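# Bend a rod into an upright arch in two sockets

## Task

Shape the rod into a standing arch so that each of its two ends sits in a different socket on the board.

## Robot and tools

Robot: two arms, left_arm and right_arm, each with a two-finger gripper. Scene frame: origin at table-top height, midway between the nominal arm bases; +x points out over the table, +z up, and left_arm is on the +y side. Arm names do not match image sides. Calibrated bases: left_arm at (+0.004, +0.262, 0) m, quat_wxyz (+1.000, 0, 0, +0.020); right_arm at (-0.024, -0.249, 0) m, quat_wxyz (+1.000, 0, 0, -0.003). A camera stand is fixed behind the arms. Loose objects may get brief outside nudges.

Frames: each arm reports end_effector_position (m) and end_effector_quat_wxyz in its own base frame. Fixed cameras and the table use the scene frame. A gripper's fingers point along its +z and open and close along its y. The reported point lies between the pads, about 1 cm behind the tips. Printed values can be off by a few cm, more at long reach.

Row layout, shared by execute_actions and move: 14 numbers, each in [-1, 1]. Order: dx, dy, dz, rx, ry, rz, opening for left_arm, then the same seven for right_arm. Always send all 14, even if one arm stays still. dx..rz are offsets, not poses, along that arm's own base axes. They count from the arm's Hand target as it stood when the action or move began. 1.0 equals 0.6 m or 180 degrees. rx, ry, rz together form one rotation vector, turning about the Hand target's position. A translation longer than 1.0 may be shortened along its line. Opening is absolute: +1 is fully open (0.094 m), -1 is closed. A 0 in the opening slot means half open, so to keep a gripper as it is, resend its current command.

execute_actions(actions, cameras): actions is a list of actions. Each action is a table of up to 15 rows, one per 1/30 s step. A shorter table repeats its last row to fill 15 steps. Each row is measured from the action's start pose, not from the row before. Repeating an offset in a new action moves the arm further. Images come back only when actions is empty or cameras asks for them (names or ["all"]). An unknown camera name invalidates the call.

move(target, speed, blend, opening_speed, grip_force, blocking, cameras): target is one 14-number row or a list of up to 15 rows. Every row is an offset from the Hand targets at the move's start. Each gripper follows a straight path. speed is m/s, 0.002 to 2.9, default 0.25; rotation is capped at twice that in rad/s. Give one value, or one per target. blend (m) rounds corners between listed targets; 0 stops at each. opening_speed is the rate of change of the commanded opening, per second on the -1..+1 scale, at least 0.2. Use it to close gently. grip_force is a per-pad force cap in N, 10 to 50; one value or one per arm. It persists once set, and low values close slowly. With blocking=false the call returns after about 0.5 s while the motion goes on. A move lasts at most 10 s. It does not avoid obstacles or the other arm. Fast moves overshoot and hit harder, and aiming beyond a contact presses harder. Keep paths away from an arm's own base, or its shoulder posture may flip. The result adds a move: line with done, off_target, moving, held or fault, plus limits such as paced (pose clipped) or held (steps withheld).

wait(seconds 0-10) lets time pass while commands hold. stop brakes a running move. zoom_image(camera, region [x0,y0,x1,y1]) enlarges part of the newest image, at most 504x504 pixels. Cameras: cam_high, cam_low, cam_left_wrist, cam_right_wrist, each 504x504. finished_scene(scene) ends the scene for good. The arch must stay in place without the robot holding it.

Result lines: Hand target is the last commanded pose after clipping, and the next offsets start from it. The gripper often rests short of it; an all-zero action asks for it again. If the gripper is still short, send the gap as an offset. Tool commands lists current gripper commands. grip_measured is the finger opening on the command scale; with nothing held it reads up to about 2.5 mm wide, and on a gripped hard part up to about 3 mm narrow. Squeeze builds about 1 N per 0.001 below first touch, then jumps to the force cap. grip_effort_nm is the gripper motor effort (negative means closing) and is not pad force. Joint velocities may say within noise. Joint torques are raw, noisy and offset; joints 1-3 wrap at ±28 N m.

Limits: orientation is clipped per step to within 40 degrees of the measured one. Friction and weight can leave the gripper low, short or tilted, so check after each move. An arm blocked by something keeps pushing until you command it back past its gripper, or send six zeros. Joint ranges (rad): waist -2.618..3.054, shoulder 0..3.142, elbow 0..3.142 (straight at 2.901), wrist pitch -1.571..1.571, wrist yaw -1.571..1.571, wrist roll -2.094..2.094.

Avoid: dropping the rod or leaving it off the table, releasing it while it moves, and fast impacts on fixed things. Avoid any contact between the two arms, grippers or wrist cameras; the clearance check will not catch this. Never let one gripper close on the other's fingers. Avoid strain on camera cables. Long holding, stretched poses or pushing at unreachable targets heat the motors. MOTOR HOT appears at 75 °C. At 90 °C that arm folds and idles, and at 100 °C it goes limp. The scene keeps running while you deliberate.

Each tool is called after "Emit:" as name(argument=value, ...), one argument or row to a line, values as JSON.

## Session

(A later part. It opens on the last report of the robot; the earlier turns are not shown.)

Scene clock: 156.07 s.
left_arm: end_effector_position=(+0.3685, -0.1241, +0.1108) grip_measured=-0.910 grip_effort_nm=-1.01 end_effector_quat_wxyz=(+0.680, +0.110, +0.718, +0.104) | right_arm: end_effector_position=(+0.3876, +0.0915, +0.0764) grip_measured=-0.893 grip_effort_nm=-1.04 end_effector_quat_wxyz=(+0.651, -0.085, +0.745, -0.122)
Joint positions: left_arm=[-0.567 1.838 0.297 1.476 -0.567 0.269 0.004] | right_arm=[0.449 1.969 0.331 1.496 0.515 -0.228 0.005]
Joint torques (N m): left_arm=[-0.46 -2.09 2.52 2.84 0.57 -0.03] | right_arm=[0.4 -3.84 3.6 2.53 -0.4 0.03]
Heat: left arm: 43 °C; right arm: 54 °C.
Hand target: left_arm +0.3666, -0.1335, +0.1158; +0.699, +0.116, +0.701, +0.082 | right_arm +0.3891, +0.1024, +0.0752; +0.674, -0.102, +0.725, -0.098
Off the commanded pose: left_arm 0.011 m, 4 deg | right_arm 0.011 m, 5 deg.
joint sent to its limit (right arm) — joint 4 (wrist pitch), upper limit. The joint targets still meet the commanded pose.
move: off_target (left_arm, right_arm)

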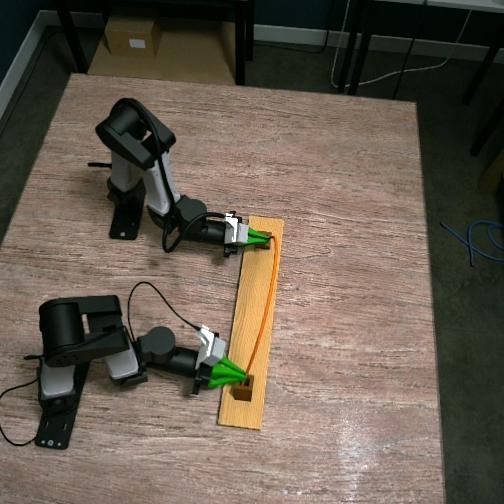

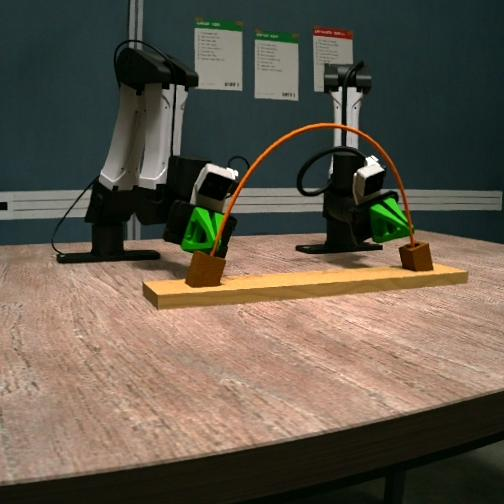

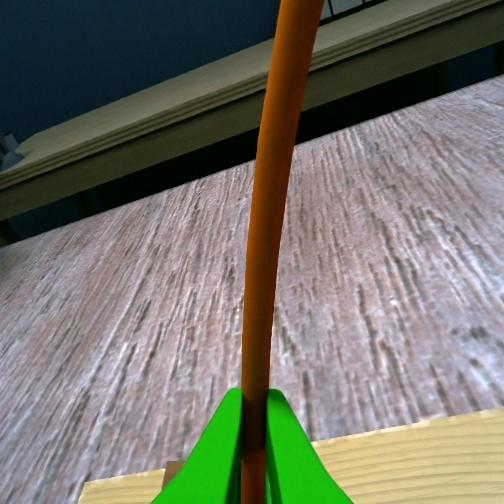

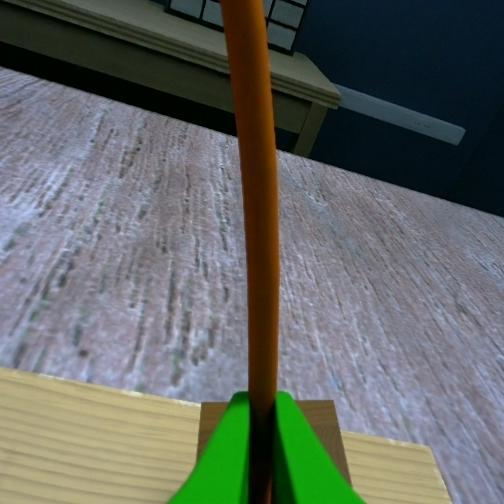

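Emit:
move(
  target=[0,0,0,0,0,0,-1,0,0,0,0,0,0,-0.5],
  opening_speed=0.2,
  cameras=["all"],
)

Emit:
zoom_image(
  camera="cam_high",
  region=[205, 330, 285, 410],
)

Emit:
zoom_image(
  camera="cam_low",
  region=[170, 200, 270, 300],
)

Scene clock: 161.10 s.
left_arm: end_effector_position=(+0.3685, -0.1241, +0.1108) grip_measured=-0.910 grip_effort_nm=-1.00 end_effector_quat_wxyz=(+0.679, +0.111, +0.718, +0.105) | right_arm: end_effector_position=(+0.3877, +0.0888, +0.0737) grip_measured=-0.502 grip_effort_nm=0.11 end_effector_quat_wxyz=(+0.648, -0.084, +0.747, -0.126)
Joint positions: left_arm=[-0.567 1.838 0.297 1.476 -0.567 0.272 0.004] | right_arm=[0.444 1.977 0.331 1.496 0.519 -0.228 0.023]
Joint torques (N m): left_arm=[-0.42 -2.17 2.52 2.83 0.55 -0.06] | right_arm=[0.8 -4.67 3.52 2.53 -0.44 0.03]
Heat: left arm: 42 °C; right arm: 55 °C.
Hand target: left_arm +0.3666, -0.1336, +0.1158; +0.699, +0.116, +0.701, +0.082 | right_arm +0.3891, +0.1025, +0.0752; +0.674, -0.102, +0.725, -0.098
Off the commanded pose: left_arm 0.011 m, 4 deg | right_arm 0.014 m, 5 deg.
joint sent to its limit (right arm) — joint 4 (wrist pitch), upper limit. The joint targets still meet the commanded pose.
move: off_target (left_arm, right_arm)

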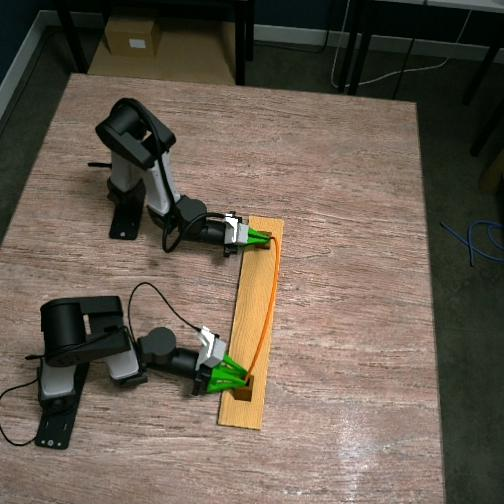

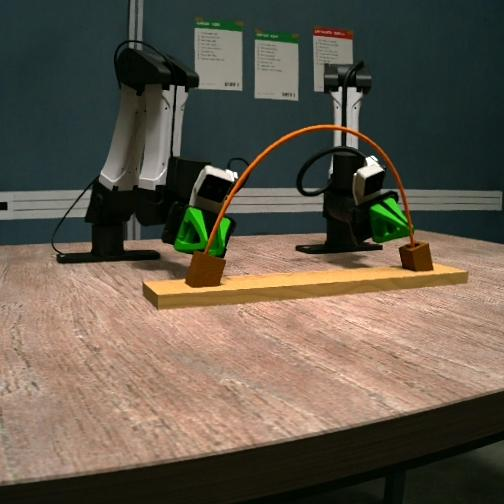

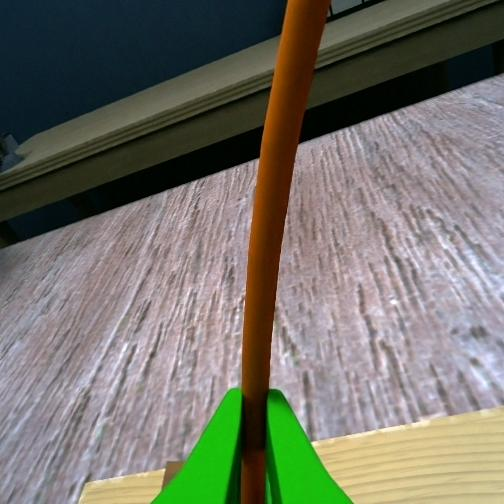

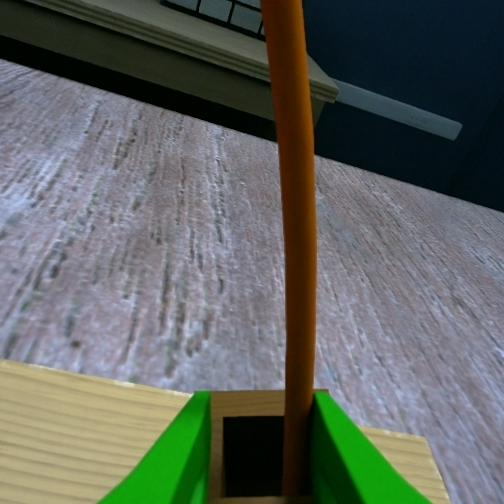

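Scaled by 6.300 from the camera's 504x504 image, which has a finer 720x720 frame.

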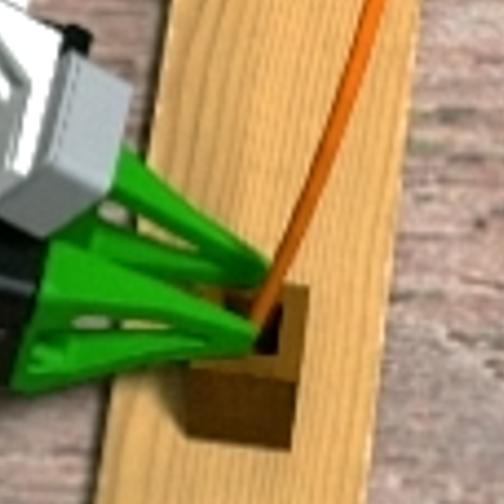

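Scaled by 5.040 from the camera's 504x504 image, which has a finer 720x720 frame.

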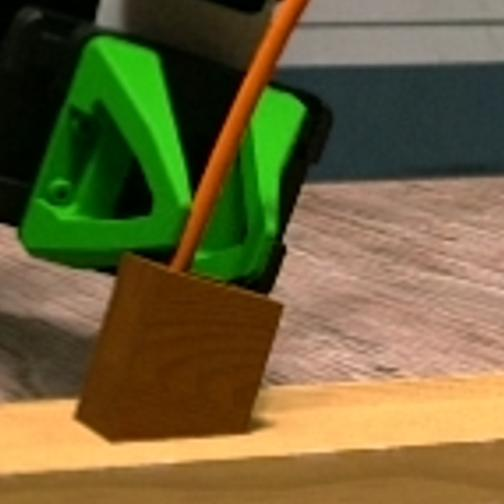

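Emit:
move(
  target=[0,0,0,0,0,0,-1,0,0,0,0,0,0,0],
  opening_speed=0.25,
  cameras=["all"],
)

Emit:
zoom_image(
  camera="cam_high",
  region=[205, 330, 285, 410],
)

Emit:
zoom_image(
  camera="cam_low",
  region=[170, 200, 270, 300],
)

Scene clock: 164.77 s.
left_arm: end_effector_position=(+0.3685, -0.1241, +0.1108) grip_measured=-0.910 grip_effort_nm=-1.01 end_effector_quat_wxyz=(+0.679, +0.111, +0.718, +0.105) | right_arm: end_effector_position=(+0.3879, +0.0975, +0.0709) grip_measured=-0.003 grip_effort_nm=0.13 end_effector_quat_wxyz=(+0.648, -0.101, +0.748, -0.107)
Joint positions: left_arm=[-0.567 1.838 0.297 1.476 -0.567 0.273 0.004] | right_arm=[0.444 1.982 0.331 1.496 0.469 -0.228 0.047]
Joint torques (N m): left_arm=[-0.42 -2.14 2.54 2.84 0.56 -0.08] | right_arm=[0.66 -5.16 3.6 2.55 0 0.02]
Heat: left arm: 42 °C; right arm: 56 °C.
Hand target: left_arm +0.3666, -0.1336, +0.1158; +0.699, +0.116, +0.701, +0.082 | right_arm +0.3891, +0.1025, +0.0752; +0.674, -0.102, +0.725, -0.098
Off the commanded pose: left_arm 0.011 m, 4 deg | right_arm 0.007 m, 4 deg.
joint sent to its limit (right arm) — joint 4 (wrist pitch), upper limit. The joint targets still meet the commanded pose.
move: off_target (left_arm, right_arm)

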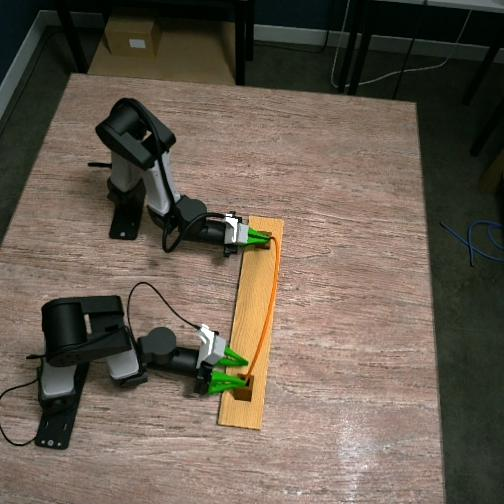

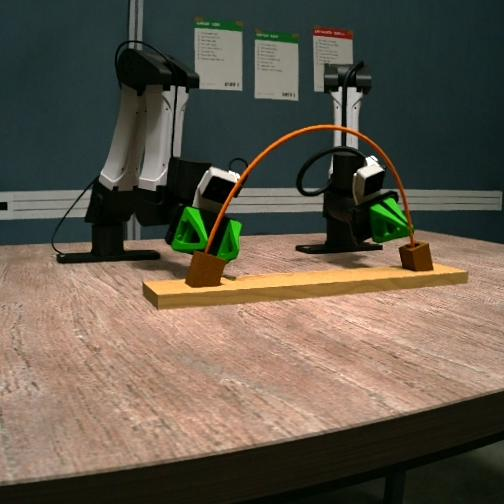

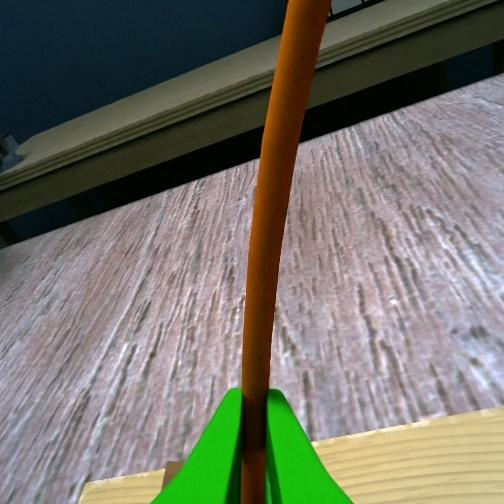

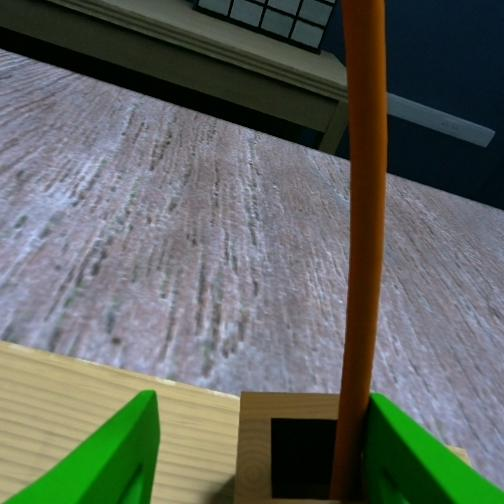

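Scaled by 6.300 from the camera's 504x504 image, which has a finer 720x720 frame.

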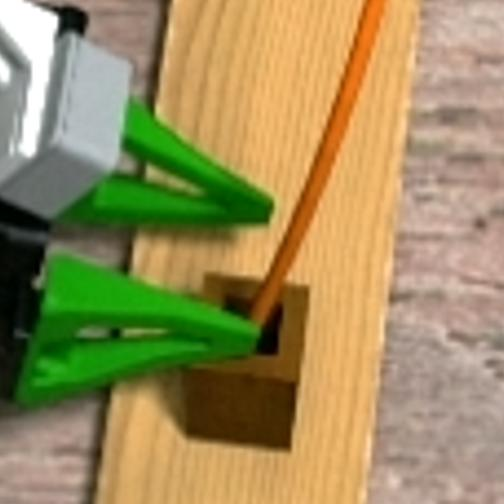

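Scaled by 5.040 from the camera's 504x504 image, which has a finer 720x720 frame.

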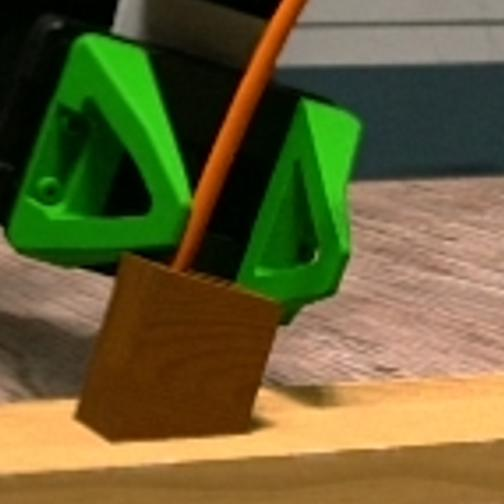

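Emit:
move(
  target=[
    [0,0,0,0,0,0,-1,0,-0.012,0.01,0,0,0,0],
    [0,0,0,0,0,0,-1,-0.2,-0.012,0.05,0,0,0,0],
  ],
  speed=0.06,
  cameras=["all"],
)

Emit:
zoom_image(
  camera="cam_high",
  region=[205, 330, 285, 410],
)

Emit:
zoom_image(
  camera="cam_low",
  region=[170, 200, 270, 300],
)

Scene clock: 171.20 s.
left_arm: end_effector_position=(+0.3685, -0.1241, +0.1108) grip_measured=-0.910 grip_effort_nm=-1.01 end_effector_quat_wxyz=(+0.679, +0.111, +0.718, +0.105) | right_arm: end_effector_position=(+0.2709, +0.0984, +0.1085) grip_measured=-0.002 grip_effort_nm=0.12 end_effector_quat_wxyz=(+0.643, -0.082, +0.752, -0.122)
Joint positions: left_arm=[-0.567 1.838 0.297 1.476 -0.567 0.273 0.004] | right_arm=[0.845 1.295 0.023 1.034 0.91 -0.108 0.047]
Joint torques (N m): left_arm=[-0.43 -2.13 2.5 2.84 0.56 -0.07] | right_arm=[-0.39 -3.81 4.48 1.61 0.11 0.2]
Heat: left arm: 41 °C; right arm: 56 °C.
Hand target: left_arm +0.3666, -0.1336, +0.1158; +0.699, +0.116, +0.701, +0.082 | right_arm +0.2691, +0.0953, +0.1052; +0.674, -0.102, +0.725, -0.098
Off the commanded pose: left_arm 0.011 m, 4 deg | right_arm 0.005 m, 6 deg.
joint sent to its limit (right arm) — joint 3 (elbow), lower limit, where the elbow is as bent as it goes. The joint targets are off in orientation, not in position.
move: off_target (left_arm, right_arm)

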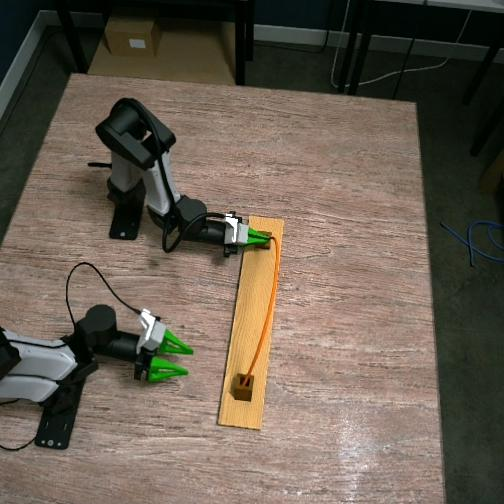

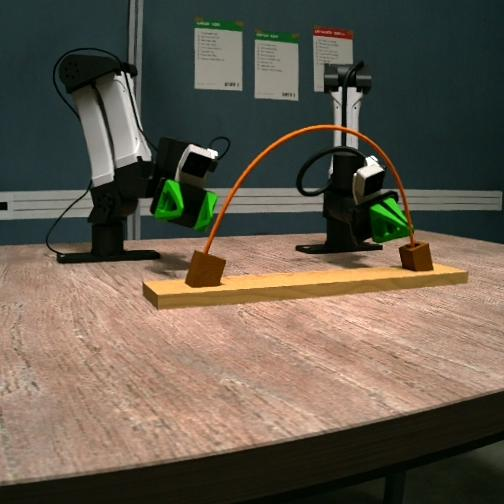

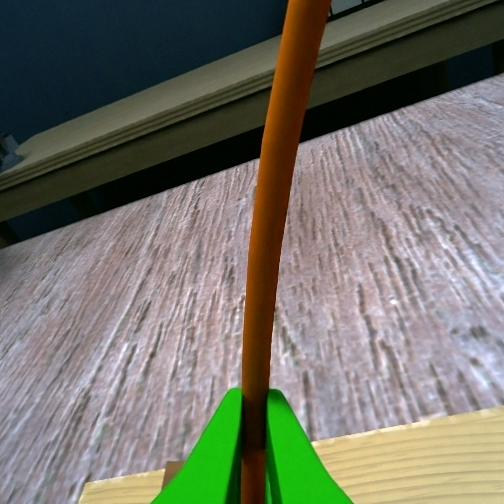

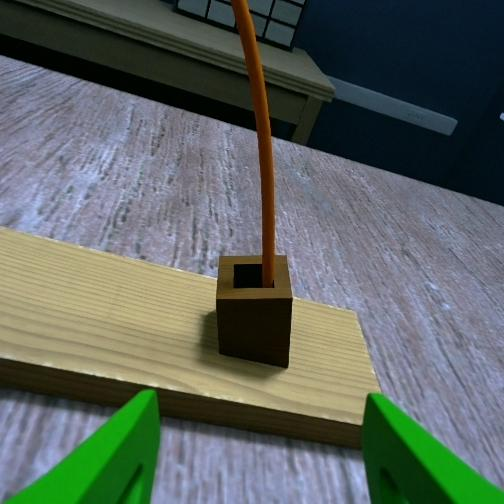

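Scaled by 6.300 from the camera's 504x504 image, which has a finer 720x720 frame.

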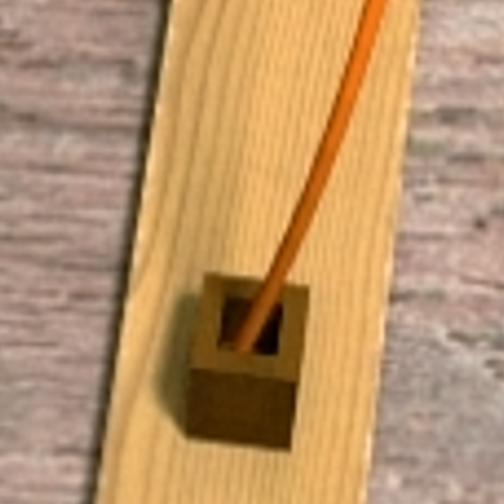

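Scaled by 5.040 from the camera's 504x504 image, which has a finer 720x720 frame.

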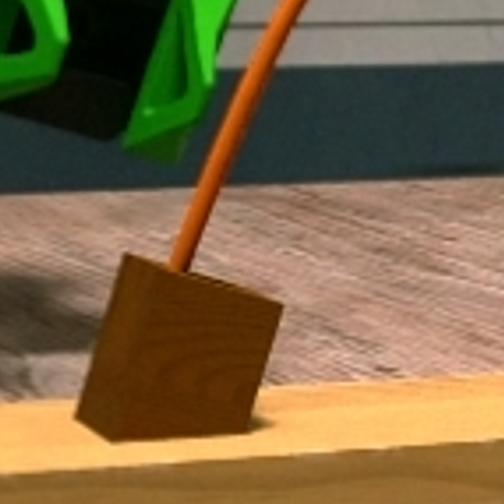

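Emit:
move(
  target=[0,0,0,0,0,0,-0.5,0,0,0,0,0,0,0],
  opening_speed=0.2,
  cameras=["all"],
)

Emit:
zoom_image(
  camera="cam_high",
  region=[225, 200, 305, 280],
)

Emit:
zoom_image(
  camera="cam_low",
  region=[370, 190, 470, 290],
)

Scene clock: 175.27 s.
left_arm: end_effector_position=(+0.3674, -0.1278, +0.0998) grip_measured=-0.502 grip_effort_nm=0.12 end_effector_quat_wxyz=(+0.670, +0.127, +0.725, +0.101) | right_arm: end_effector_position=(+0.2709, +0.0984, +0.1084) grip_measured=-0.002 grip_effort_nm=0.12 end_effector_quat_wxyz=(+0.642, -0.083, +0.752, -0.122)
Joint positions: left_arm=[-0.567 1.863 0.294 1.472 -0.542 0.273 0.023] | right_arm=[0.845 1.295 0.023 1.033 0.91 -0.108 0.047]
Joint torques (N m): left_arm=[-0.35 -4.04 2.69 2.94 0.3 -0.08] | right_arm=[-0.35 -3.54 4.48 1.65 0.1 0.18]
Heat: left arm: 42 °C; right arm: 55 °C.
Hand target: left_arm +0.3666, -0.1336, +0.1158; +0.699, +0.116, +0.701, +0.082 | right_arm +0.2695, +0.0959, +0.1056; +0.639, -0.082, +0.755, -0.119 (not the last commanded pose)
Off the commanded pose: left_arm 0.017 m, 5 deg | right_arm 0.005 m, 6 deg.
joint sent to its limit (right arm) — joint 3 (elbow), lower limit, where the elbow is as bent as it goes.
move: off_target (left_arm, right_arm)

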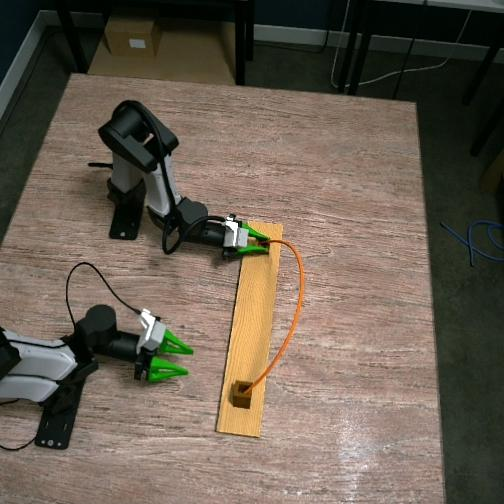

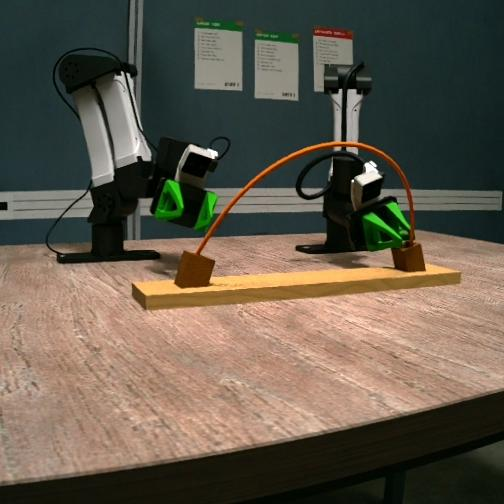

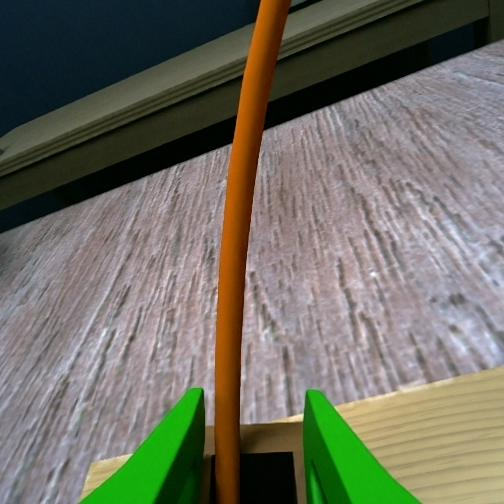

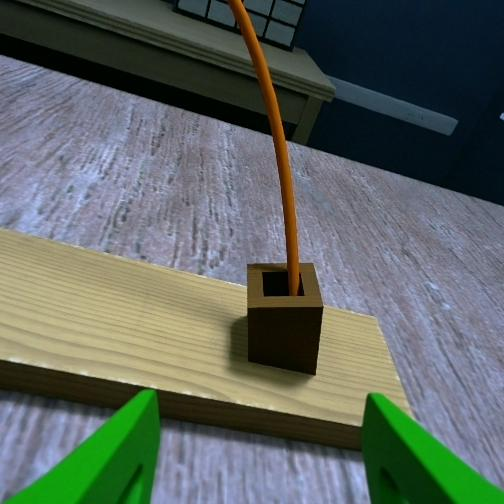

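Scaled by 6.300 from the camera's 504x504 image, which has a finer 720x720 frame.

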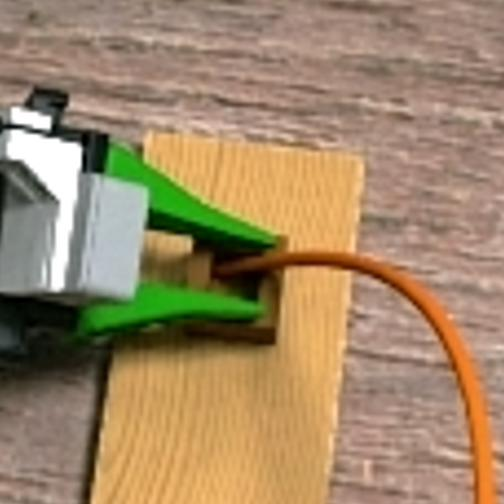

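Scaled by 5.040 from the camera's 504x504 image, which has a finer 720x720 frame.

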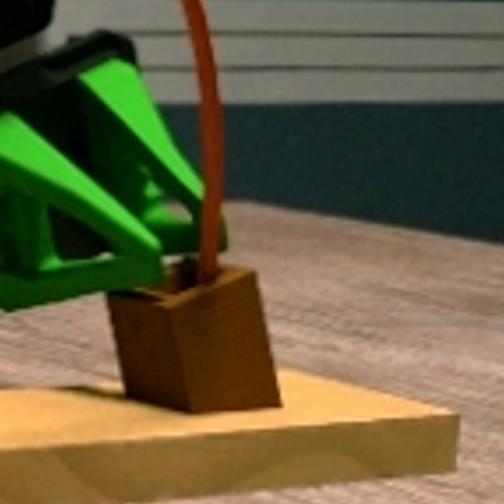

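Emit:
move(
  target=[
    [0,0,0.01,0,0,0,0,0,0,0,0,0,0,0],
    [-0.18,0,0.06,0,0,0,0,0,0,0,0,0,0,0],
  ],
  speed=0.06,
  cameras=["all"],
)

Emit:
zoom_image(
  camera="cam_high",
  region=[225, 200, 305, 280],
)

Emit:
zoom_image(
  camera="cam_low",
  region=[370, 190, 470, 290],
)

Emit:
zoom_image(
  camera="cam_left_wrist",
  region=[130, 200, 380, 450],
)

Scene clock: 181.87 s.
left_arm: end_effector_position=(+0.2596, -0.1337, +0.1453) grip_measured=-0.002 grip_effort_nm=0.11 end_effector_quat_wxyz=(+0.692, +0.128, +0.705, +0.089) | right_arm: end_effector_position=(+0.2709, +0.0984, +0.1084) grip_measured=-0.002 grip_effort_nm=0.12 end_effector_quat_wxyz=(+0.642, -0.083, +0.752, -0.122)
Joint positions: left_arm=[-0.968 1.269 0.027 1.198 -0.916 0.273 0.047] | right_arm=[0.845 1.295 0.023 1.033 0.91 -0.108 0.047]
Joint torques (N m): left_arm=[-0.21 -2.91 4.78 1.85 0.06 -0.12] | right_arm=[-0.35 -3.54 4.46 1.65 0.09 0.18]
Heat: left arm: 41 °C; right arm: 53 °C.
Hand target: left_arm +0.2586, -0.1337, +0.1519; +0.699, +0.116, +0.701, +0.082 | right_arm +0.2695, +0.0959, +0.1056; +0.639, -0.082, +0.755, -0.119
Off the commanded pose: left_arm 0.007 m, 2 deg | right_arm 0.004 m, 1 deg.
joint sent to its limit (right arm) — joint 3 (elbow), lower limit, where the elbow is as bent as it goes. The joint targets still meet the commanded pose.
move: done

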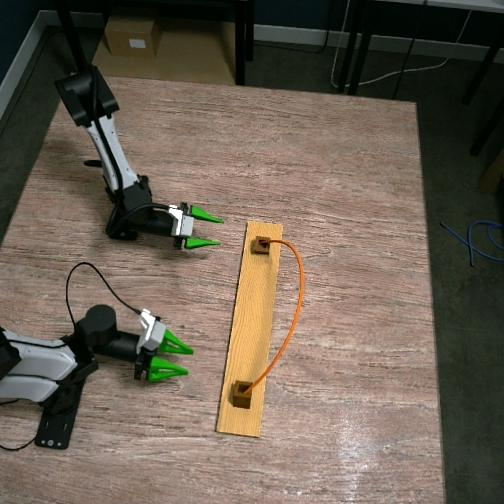

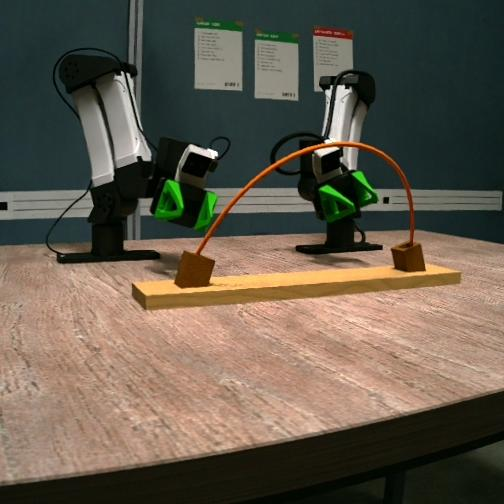

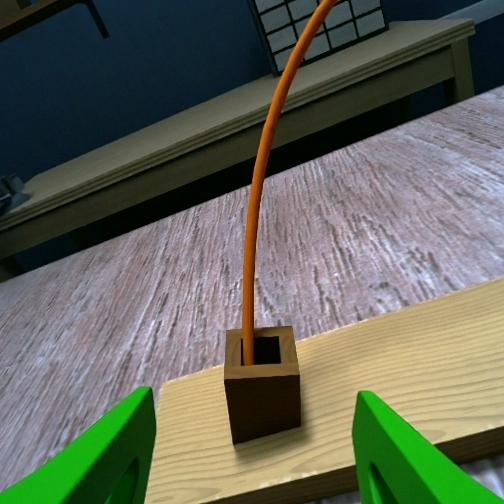

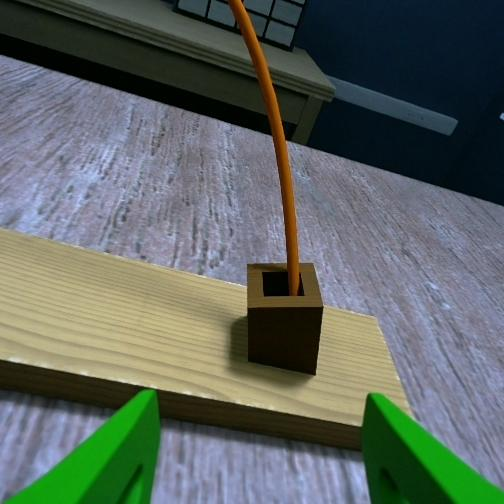

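Scaled by 6.300 from the camera's 504x504 image, which has a finer 720x720 frame.

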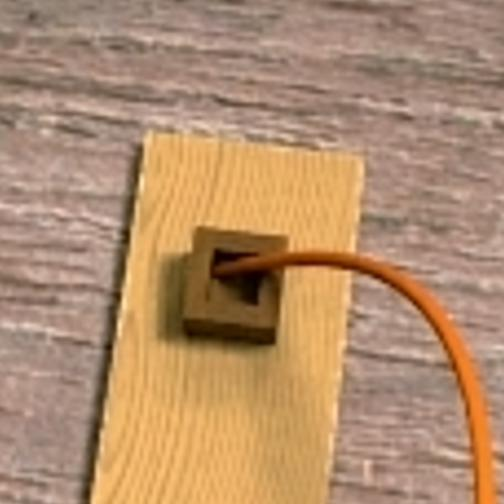

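Scaled by 5.040 from the camera's 504x504 image, which has a finer 720x720 frame.

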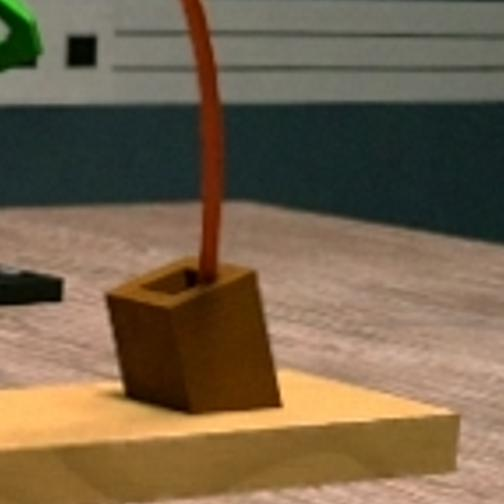

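Scaled by 2.016 from the camera's 504x504 image, which has a finer 720x720 frame.

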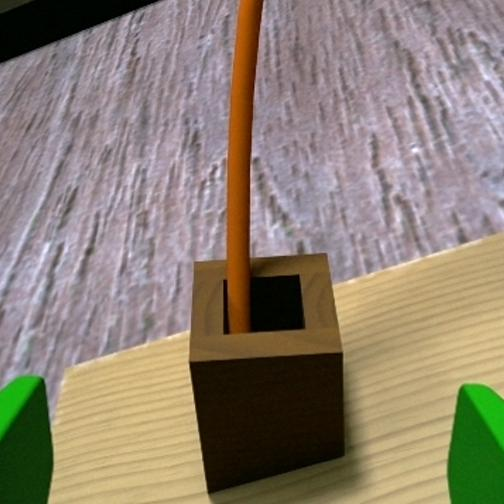

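Emit:
move(
  target=[-0.05,0.2,0.05,0,0,0,0,0.151,0.205,0.241,-0.393,0.069,0.122,0.2],
  speed=0.15,
  cameras=["all"],
)

Scene clock: 197.67 s.
left_arm: end_effector_position=(+0.2322, -0.0146, +0.1629) grip_measured=-0.002 grip_effort_nm=0.12 end_effector_quat_wxyz=(+0.629, +0.113, +0.761, +0.108) | right_arm: end_effector_position=(+0.3575, +0.2121, +0.2463) grip_measured=+0.197 grip_effort_nm=0.12 end_effector_quat_wxyz=(-0.407, +0.571, -0.585, +0.407)
Joint positions: left_arm=[-0.292 0.018 0.147 -0.324 -0.308 0.257 0.047] | right_arm=[0.836 1.395 1.023 -0.126 0.785 -1.193 0.056]
Joint torques (N m): left_arm=[1.11 1.74 9.73 2.05 0.27 -0.21] | right_arm=[0.51 -4.85 11.71 1.6 0.18 -0.03]
Heat: left arm: 41 °C; right arm: 51 °C.
Hand target: left_arm +0.2286, -0.0136, +0.1818; +0.699, +0.116, +0.701, +0.082 | right_arm +0.3602, +0.2188, +0.2501; -0.405, +0.578, -0.580, +0.406
Off the commanded pose: left_arm 0.019 m, 11 deg | right_arm 0.008 m, 1 deg.
joint sent to its limit (left arm) — joint 2 (shoulder), lower limit. The joint targets are off in orientation, not in position.
move: off_target (left_arm)

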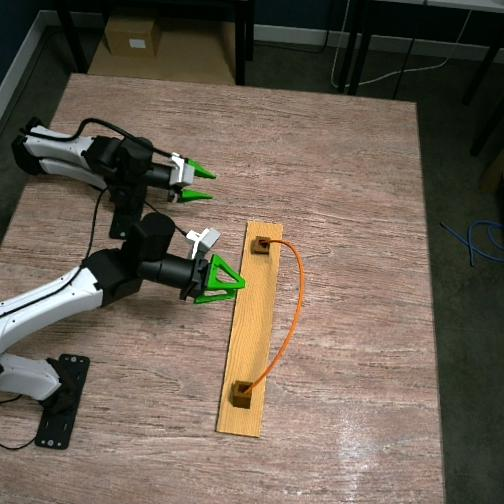

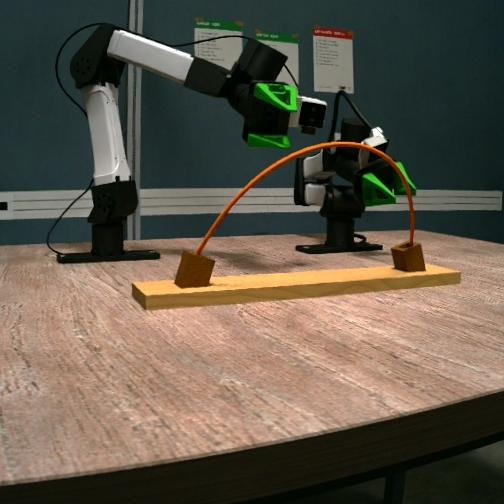

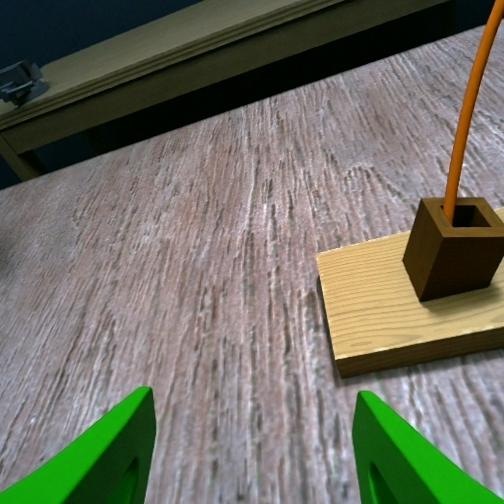

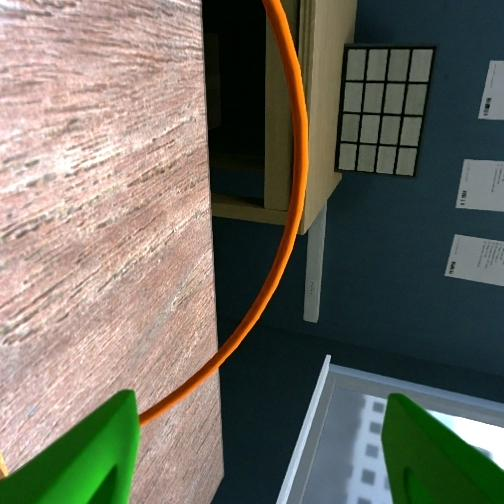

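Emit:
move(
  target=[0,0,0,0,0,0,0,0,0.073,0,0,0,0,0.2],
  speed=0.1,
)

Emit:
move(
  target=[0,0,0,0,0,0,0,0.13,0,-0.012,0,0,0,0.2],
  speed=0.08,
  cameras=["all"],
)

Scene clock: 203.80 s.
left_arm: end_effector_position=(+0.2321, -0.0147, +0.1625) grip_measured=-0.002 grip_effort_nm=0.12 end_effector_quat_wxyz=(+0.629, +0.113, +0.762, +0.107) | right_arm: end_effector_position=(+0.3579, +0.2577, +0.2468) grip_measured=+0.197 grip_effort_nm=0.13 end_effector_quat_wxyz=(-0.405, +0.581, -0.577, +0.406)
Joint positions: left_arm=[-0.292 0.018 0.147 -0.325 -0.307 0.257 0.047] | right_arm=[0.924 1.529 1.158 -0.171 0.846 -1.152 0.056]
Joint torques (N m): left_arm=[1.05 1.78 9.83 2.05 0.25 -0.22] | right_arm=[0.58 -6.22 11.59 1.61 0.34 0.19]
Heat: left arm: 42 °C; right arm: 51 °C.
Hand target: left_arm +0.2306, -0.0139, +0.1821; +0.649, +0.101, +0.747, +0.100 (not the last commanded pose) | right_arm +0.3601, +0.2626, +0.2501; -0.405, +0.578, -0.580, +0.406
Off the commanded pose: left_arm 0.020 m, 11 deg | right_arm 0.006 m, 0 deg.
joint sent to its limit (left arm) — joint 2 (shoulder), lower limit.
move: off_target (left_arm)

Scene clock: 205.37 s.
left_arm: end_effector_position=(+0.2321, -0.0147, +0.1625) grip_measured=-0.002 grip_effort_nm=0.12 end_effector_quat_wxyz=(+0.629, +0.113, +0.762, +0.107) | right_arm: end_effector_position=(+0.4306, +0.2569, +0.2389) grip_measured=+0.197 grip_effort_nm=0.13 end_effector_quat_wxyz=(-0.400, +0.579, -0.584, +0.406)
Joint positions: left_arm=[-0.292 0.018 0.147 -0.325 -0.307 0.257 0.047] | right_arm=[0.769 1.715 1.315 -0.085 0.72 -1.24 0.056]
Joint torques (N m): left_arm=[1.02 1.8 9.8 2.06 0.24 -0.21] | right_arm=[-0.2 -8.05 11.64 1.89 0.12 -0.08]
Heat: left arm: 42 °C; right arm: 51 °C.
Hand target: left_arm +0.2306, -0.0139, +0.1821; +0.649, +0.101, +0.747, +0.100 | right_arm +0.4381, +0.2626, +0.2429; -0.405, +0.578, -0.580, +0.406
Off the commanded pose: left_arm 0.020 m, 3 deg | right_arm 0.010 m, 1 deg.
joint sent to its limit (left arm) — joint 2 (shoulder), lower limit. The joint targets still meet the commanded pose.
move: off_target (left_arm)

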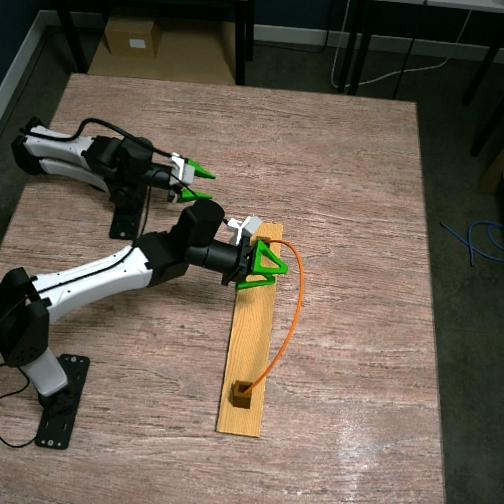

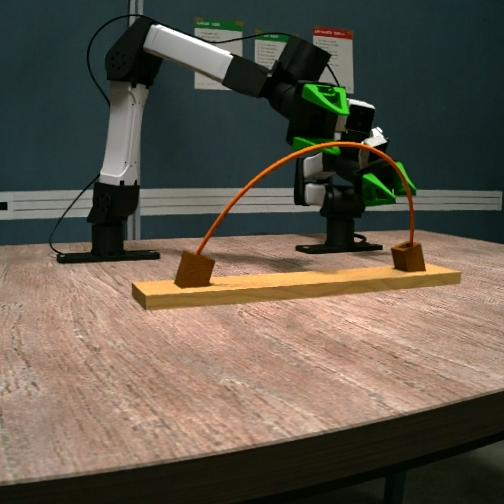

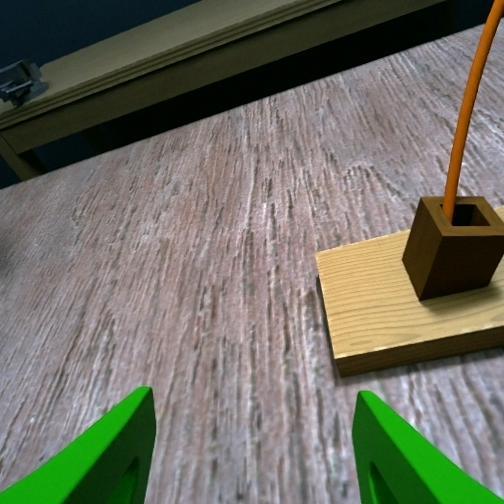

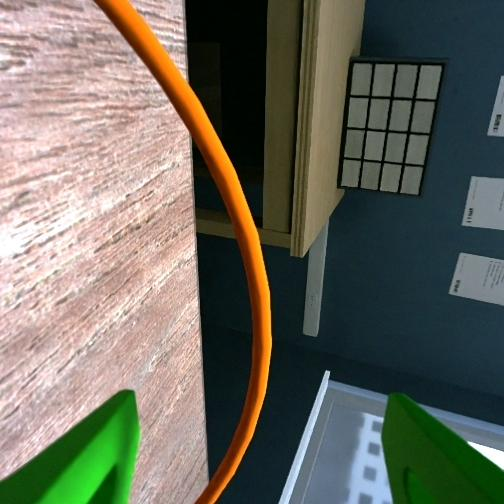

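Emit:
move(
  target=[0,0,0,0,0,0,0,0.053,0.005,-0.01,0,0,0,0.2],
  speed=0.05,
  cameras=["all"],
)

Emit:
zoom_image(
  camera="cam_high",
  region=[230, 220, 330, 320],
)

Scene clock: 208.50 s.
left_arm: end_effector_position=(+0.2321, -0.0147, +0.1625) grip_measured=-0.002 grip_effort_nm=0.12 end_effector_quat_wxyz=(+0.629, +0.113, +0.762, +0.107) | right_arm: end_effector_position=(+0.4616, +0.2610, +0.2344) grip_measured=+0.197 grip_effort_nm=0.13 end_effector_quat_wxyz=(-0.401, +0.578, -0.583, +0.406)
Joint positions: left_arm=[-0.292 0.018 0.147 -0.325 -0.307 0.257 0.047] | right_arm=[0.721 1.811 1.406 -0.061 0.676 -1.268 0.056]
Joint torques (N m): left_arm=[1.06 1.77 9.78 2.06 0.25 -0.22] | right_arm=[-0.34 -8.98 11.47 1.91 0.14 -0.05]
Heat: left arm: 42 °C; right arm: 51 °C.
Hand target: left_arm +0.2306, -0.0139, +0.1821; +0.649, +0.101, +0.747, +0.100 | right_arm +0.4699, +0.2656, +0.2370; -0.405, +0.578, -0.580, +0.406
Off the commanded pose: left_arm 0.020 m, 3 deg | right_arm 0.010 m, 1 deg.
joint sent to its limit (left arm) — joint 2 (shoulder), lower limit. The joint targets still meet the commanded pose.
move: off_target (left_arm)

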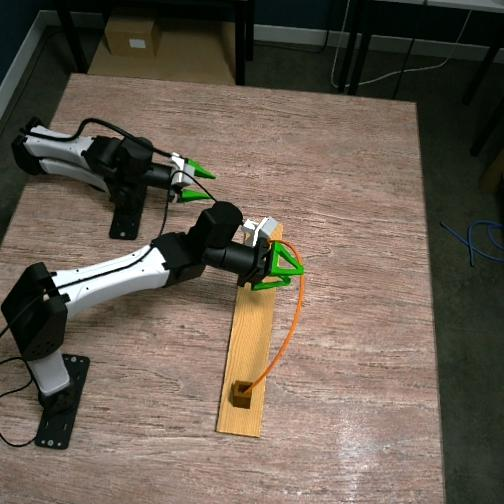

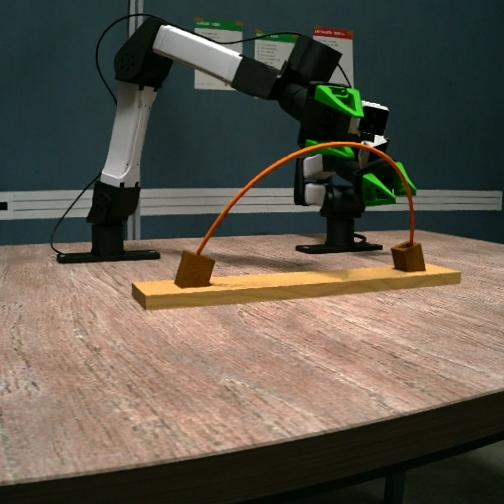

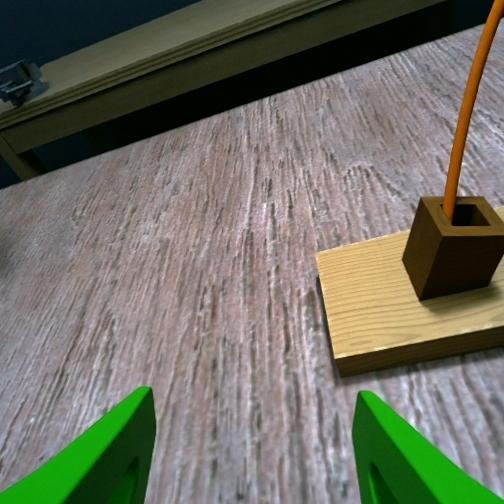

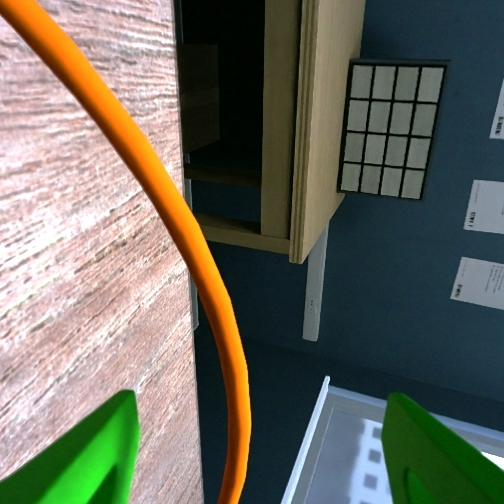

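Scaled by 5.040 from the camera's 504x504 image, which has a finer 720x720 frame.

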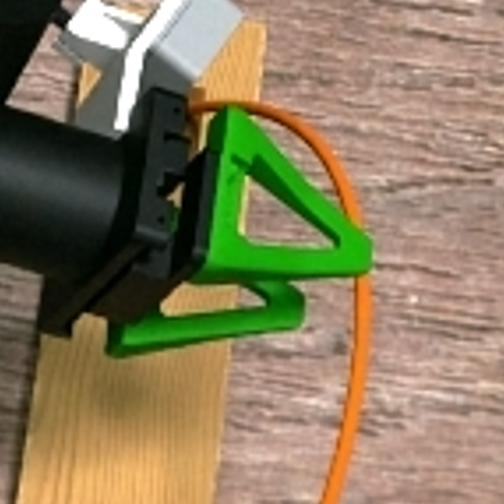

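Emit:
move(
  target=[0,0,0,0,0,0,0,0.0,0,-0.007,0,0,0,0.2],
  speed=0.05,
)

Emit:
move(
  target=[0,0,0,0,0,0,0,0,0,0,0,0,0,-1],
  opening_speed=0.3,
  cameras=["all"],
)

Scene clock: 211.03 s.
left_arm: end_effector_position=(+0.2321, -0.0147, +0.1625) grip_measured=-0.002 grip_effort_nm=0.12 end_effector_quat_wxyz=(+0.629, +0.113, +0.762, +0.107) | right_arm: end_effector_position=(+0.4626, +0.2621, +0.2371) grip_measured=+0.197 grip_effort_nm=0.13 end_effector_quat_wxyz=(-0.407, +0.575, -0.583, +0.406)
Joint positions: left_arm=[-0.292 0.018 0.147 -0.325 -0.307 0.257 0.047] | right_arm=[0.721 1.811 1.406 -0.046 0.675 -1.268 0.056]
Joint torques (N m): left_arm=[1.05 1.78 9.8 2.06 0.25 -0.22] | right_arm=[-0.34 -8.66 10.51 1.93 0.12 -0.02]
Heat: left arm: 42 °C; right arm: 52 °C.
Hand target: left_arm +0.2306, -0.0139, +0.1821; +0.649, +0.101, +0.747, +0.100 | right_arm +0.4699, +0.2656, +0.2328; -0.405, +0.578, -0.580, +0.406
Off the commanded pose: left_arm 0.020 m, 3 deg | right_arm 0.009 m, 1 deg.
joint sent to its limit (left arm) — joint 2 (shoulder), lower limit. The joint targets still meet the commanded pose.
move: off_target (left_arm)

Scene clock: 215.23 s.
left_arm: end_effector_position=(+0.2321, -0.0147, +0.1625) grip_measured=-0.002 grip_effort_nm=0.12 end_effector_quat_wxyz=(+0.629, +0.113, +0.762, +0.107) | right_arm: end_effector_position=(+0.4627, +0.2621, +0.2372) grip_measured=-0.988 grip_effort_nm=-0.64 end_effector_quat_wxyz=(-0.407, +0.575, -0.583, +0.406)
Joint positions: left_arm=[-0.292 0.018 0.147 -0.325 -0.307 0.257 0.047] | right_arm=[0.721 1.811 1.406 -0.045 0.675 -1.269 0.001]
Joint torques (N m): left_arm=[1.01 1.77 9.81 2.06 0.24 -0.21] | right_arm=[-0.34 -8.68 10.51 1.92 0.12 -0.02]
Heat: left arm: 43 °C; right arm: 52 °C.
Hand target: left_arm +0.2306, -0.0139, +0.1821; +0.649, +0.101, +0.747, +0.100 | right_arm +0.4699, +0.2656, +0.2328; -0.405, +0.578, -0.580, +0.406
Off the commanded pose: left_arm 0.020 m, 3 deg | right_arm 0.009 m, 1 deg.
joint sent to its limit (left arm) — joint 2 (shoulder), lower limit. The joint targets still meet the commanded pose.
move: off_target (left_arm)

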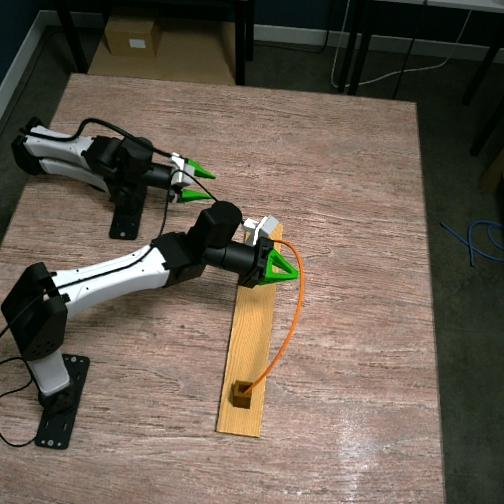

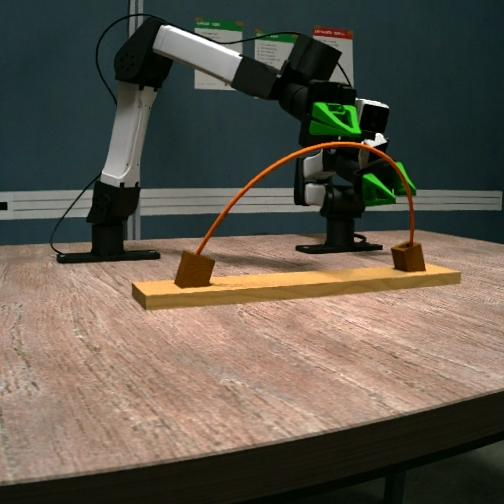

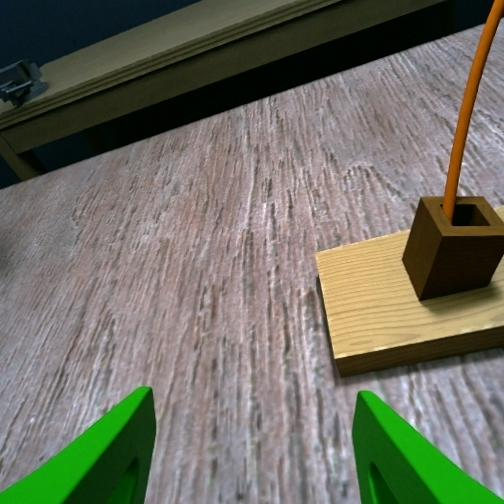

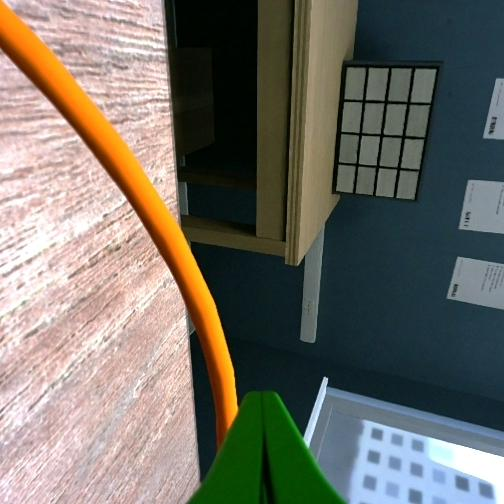

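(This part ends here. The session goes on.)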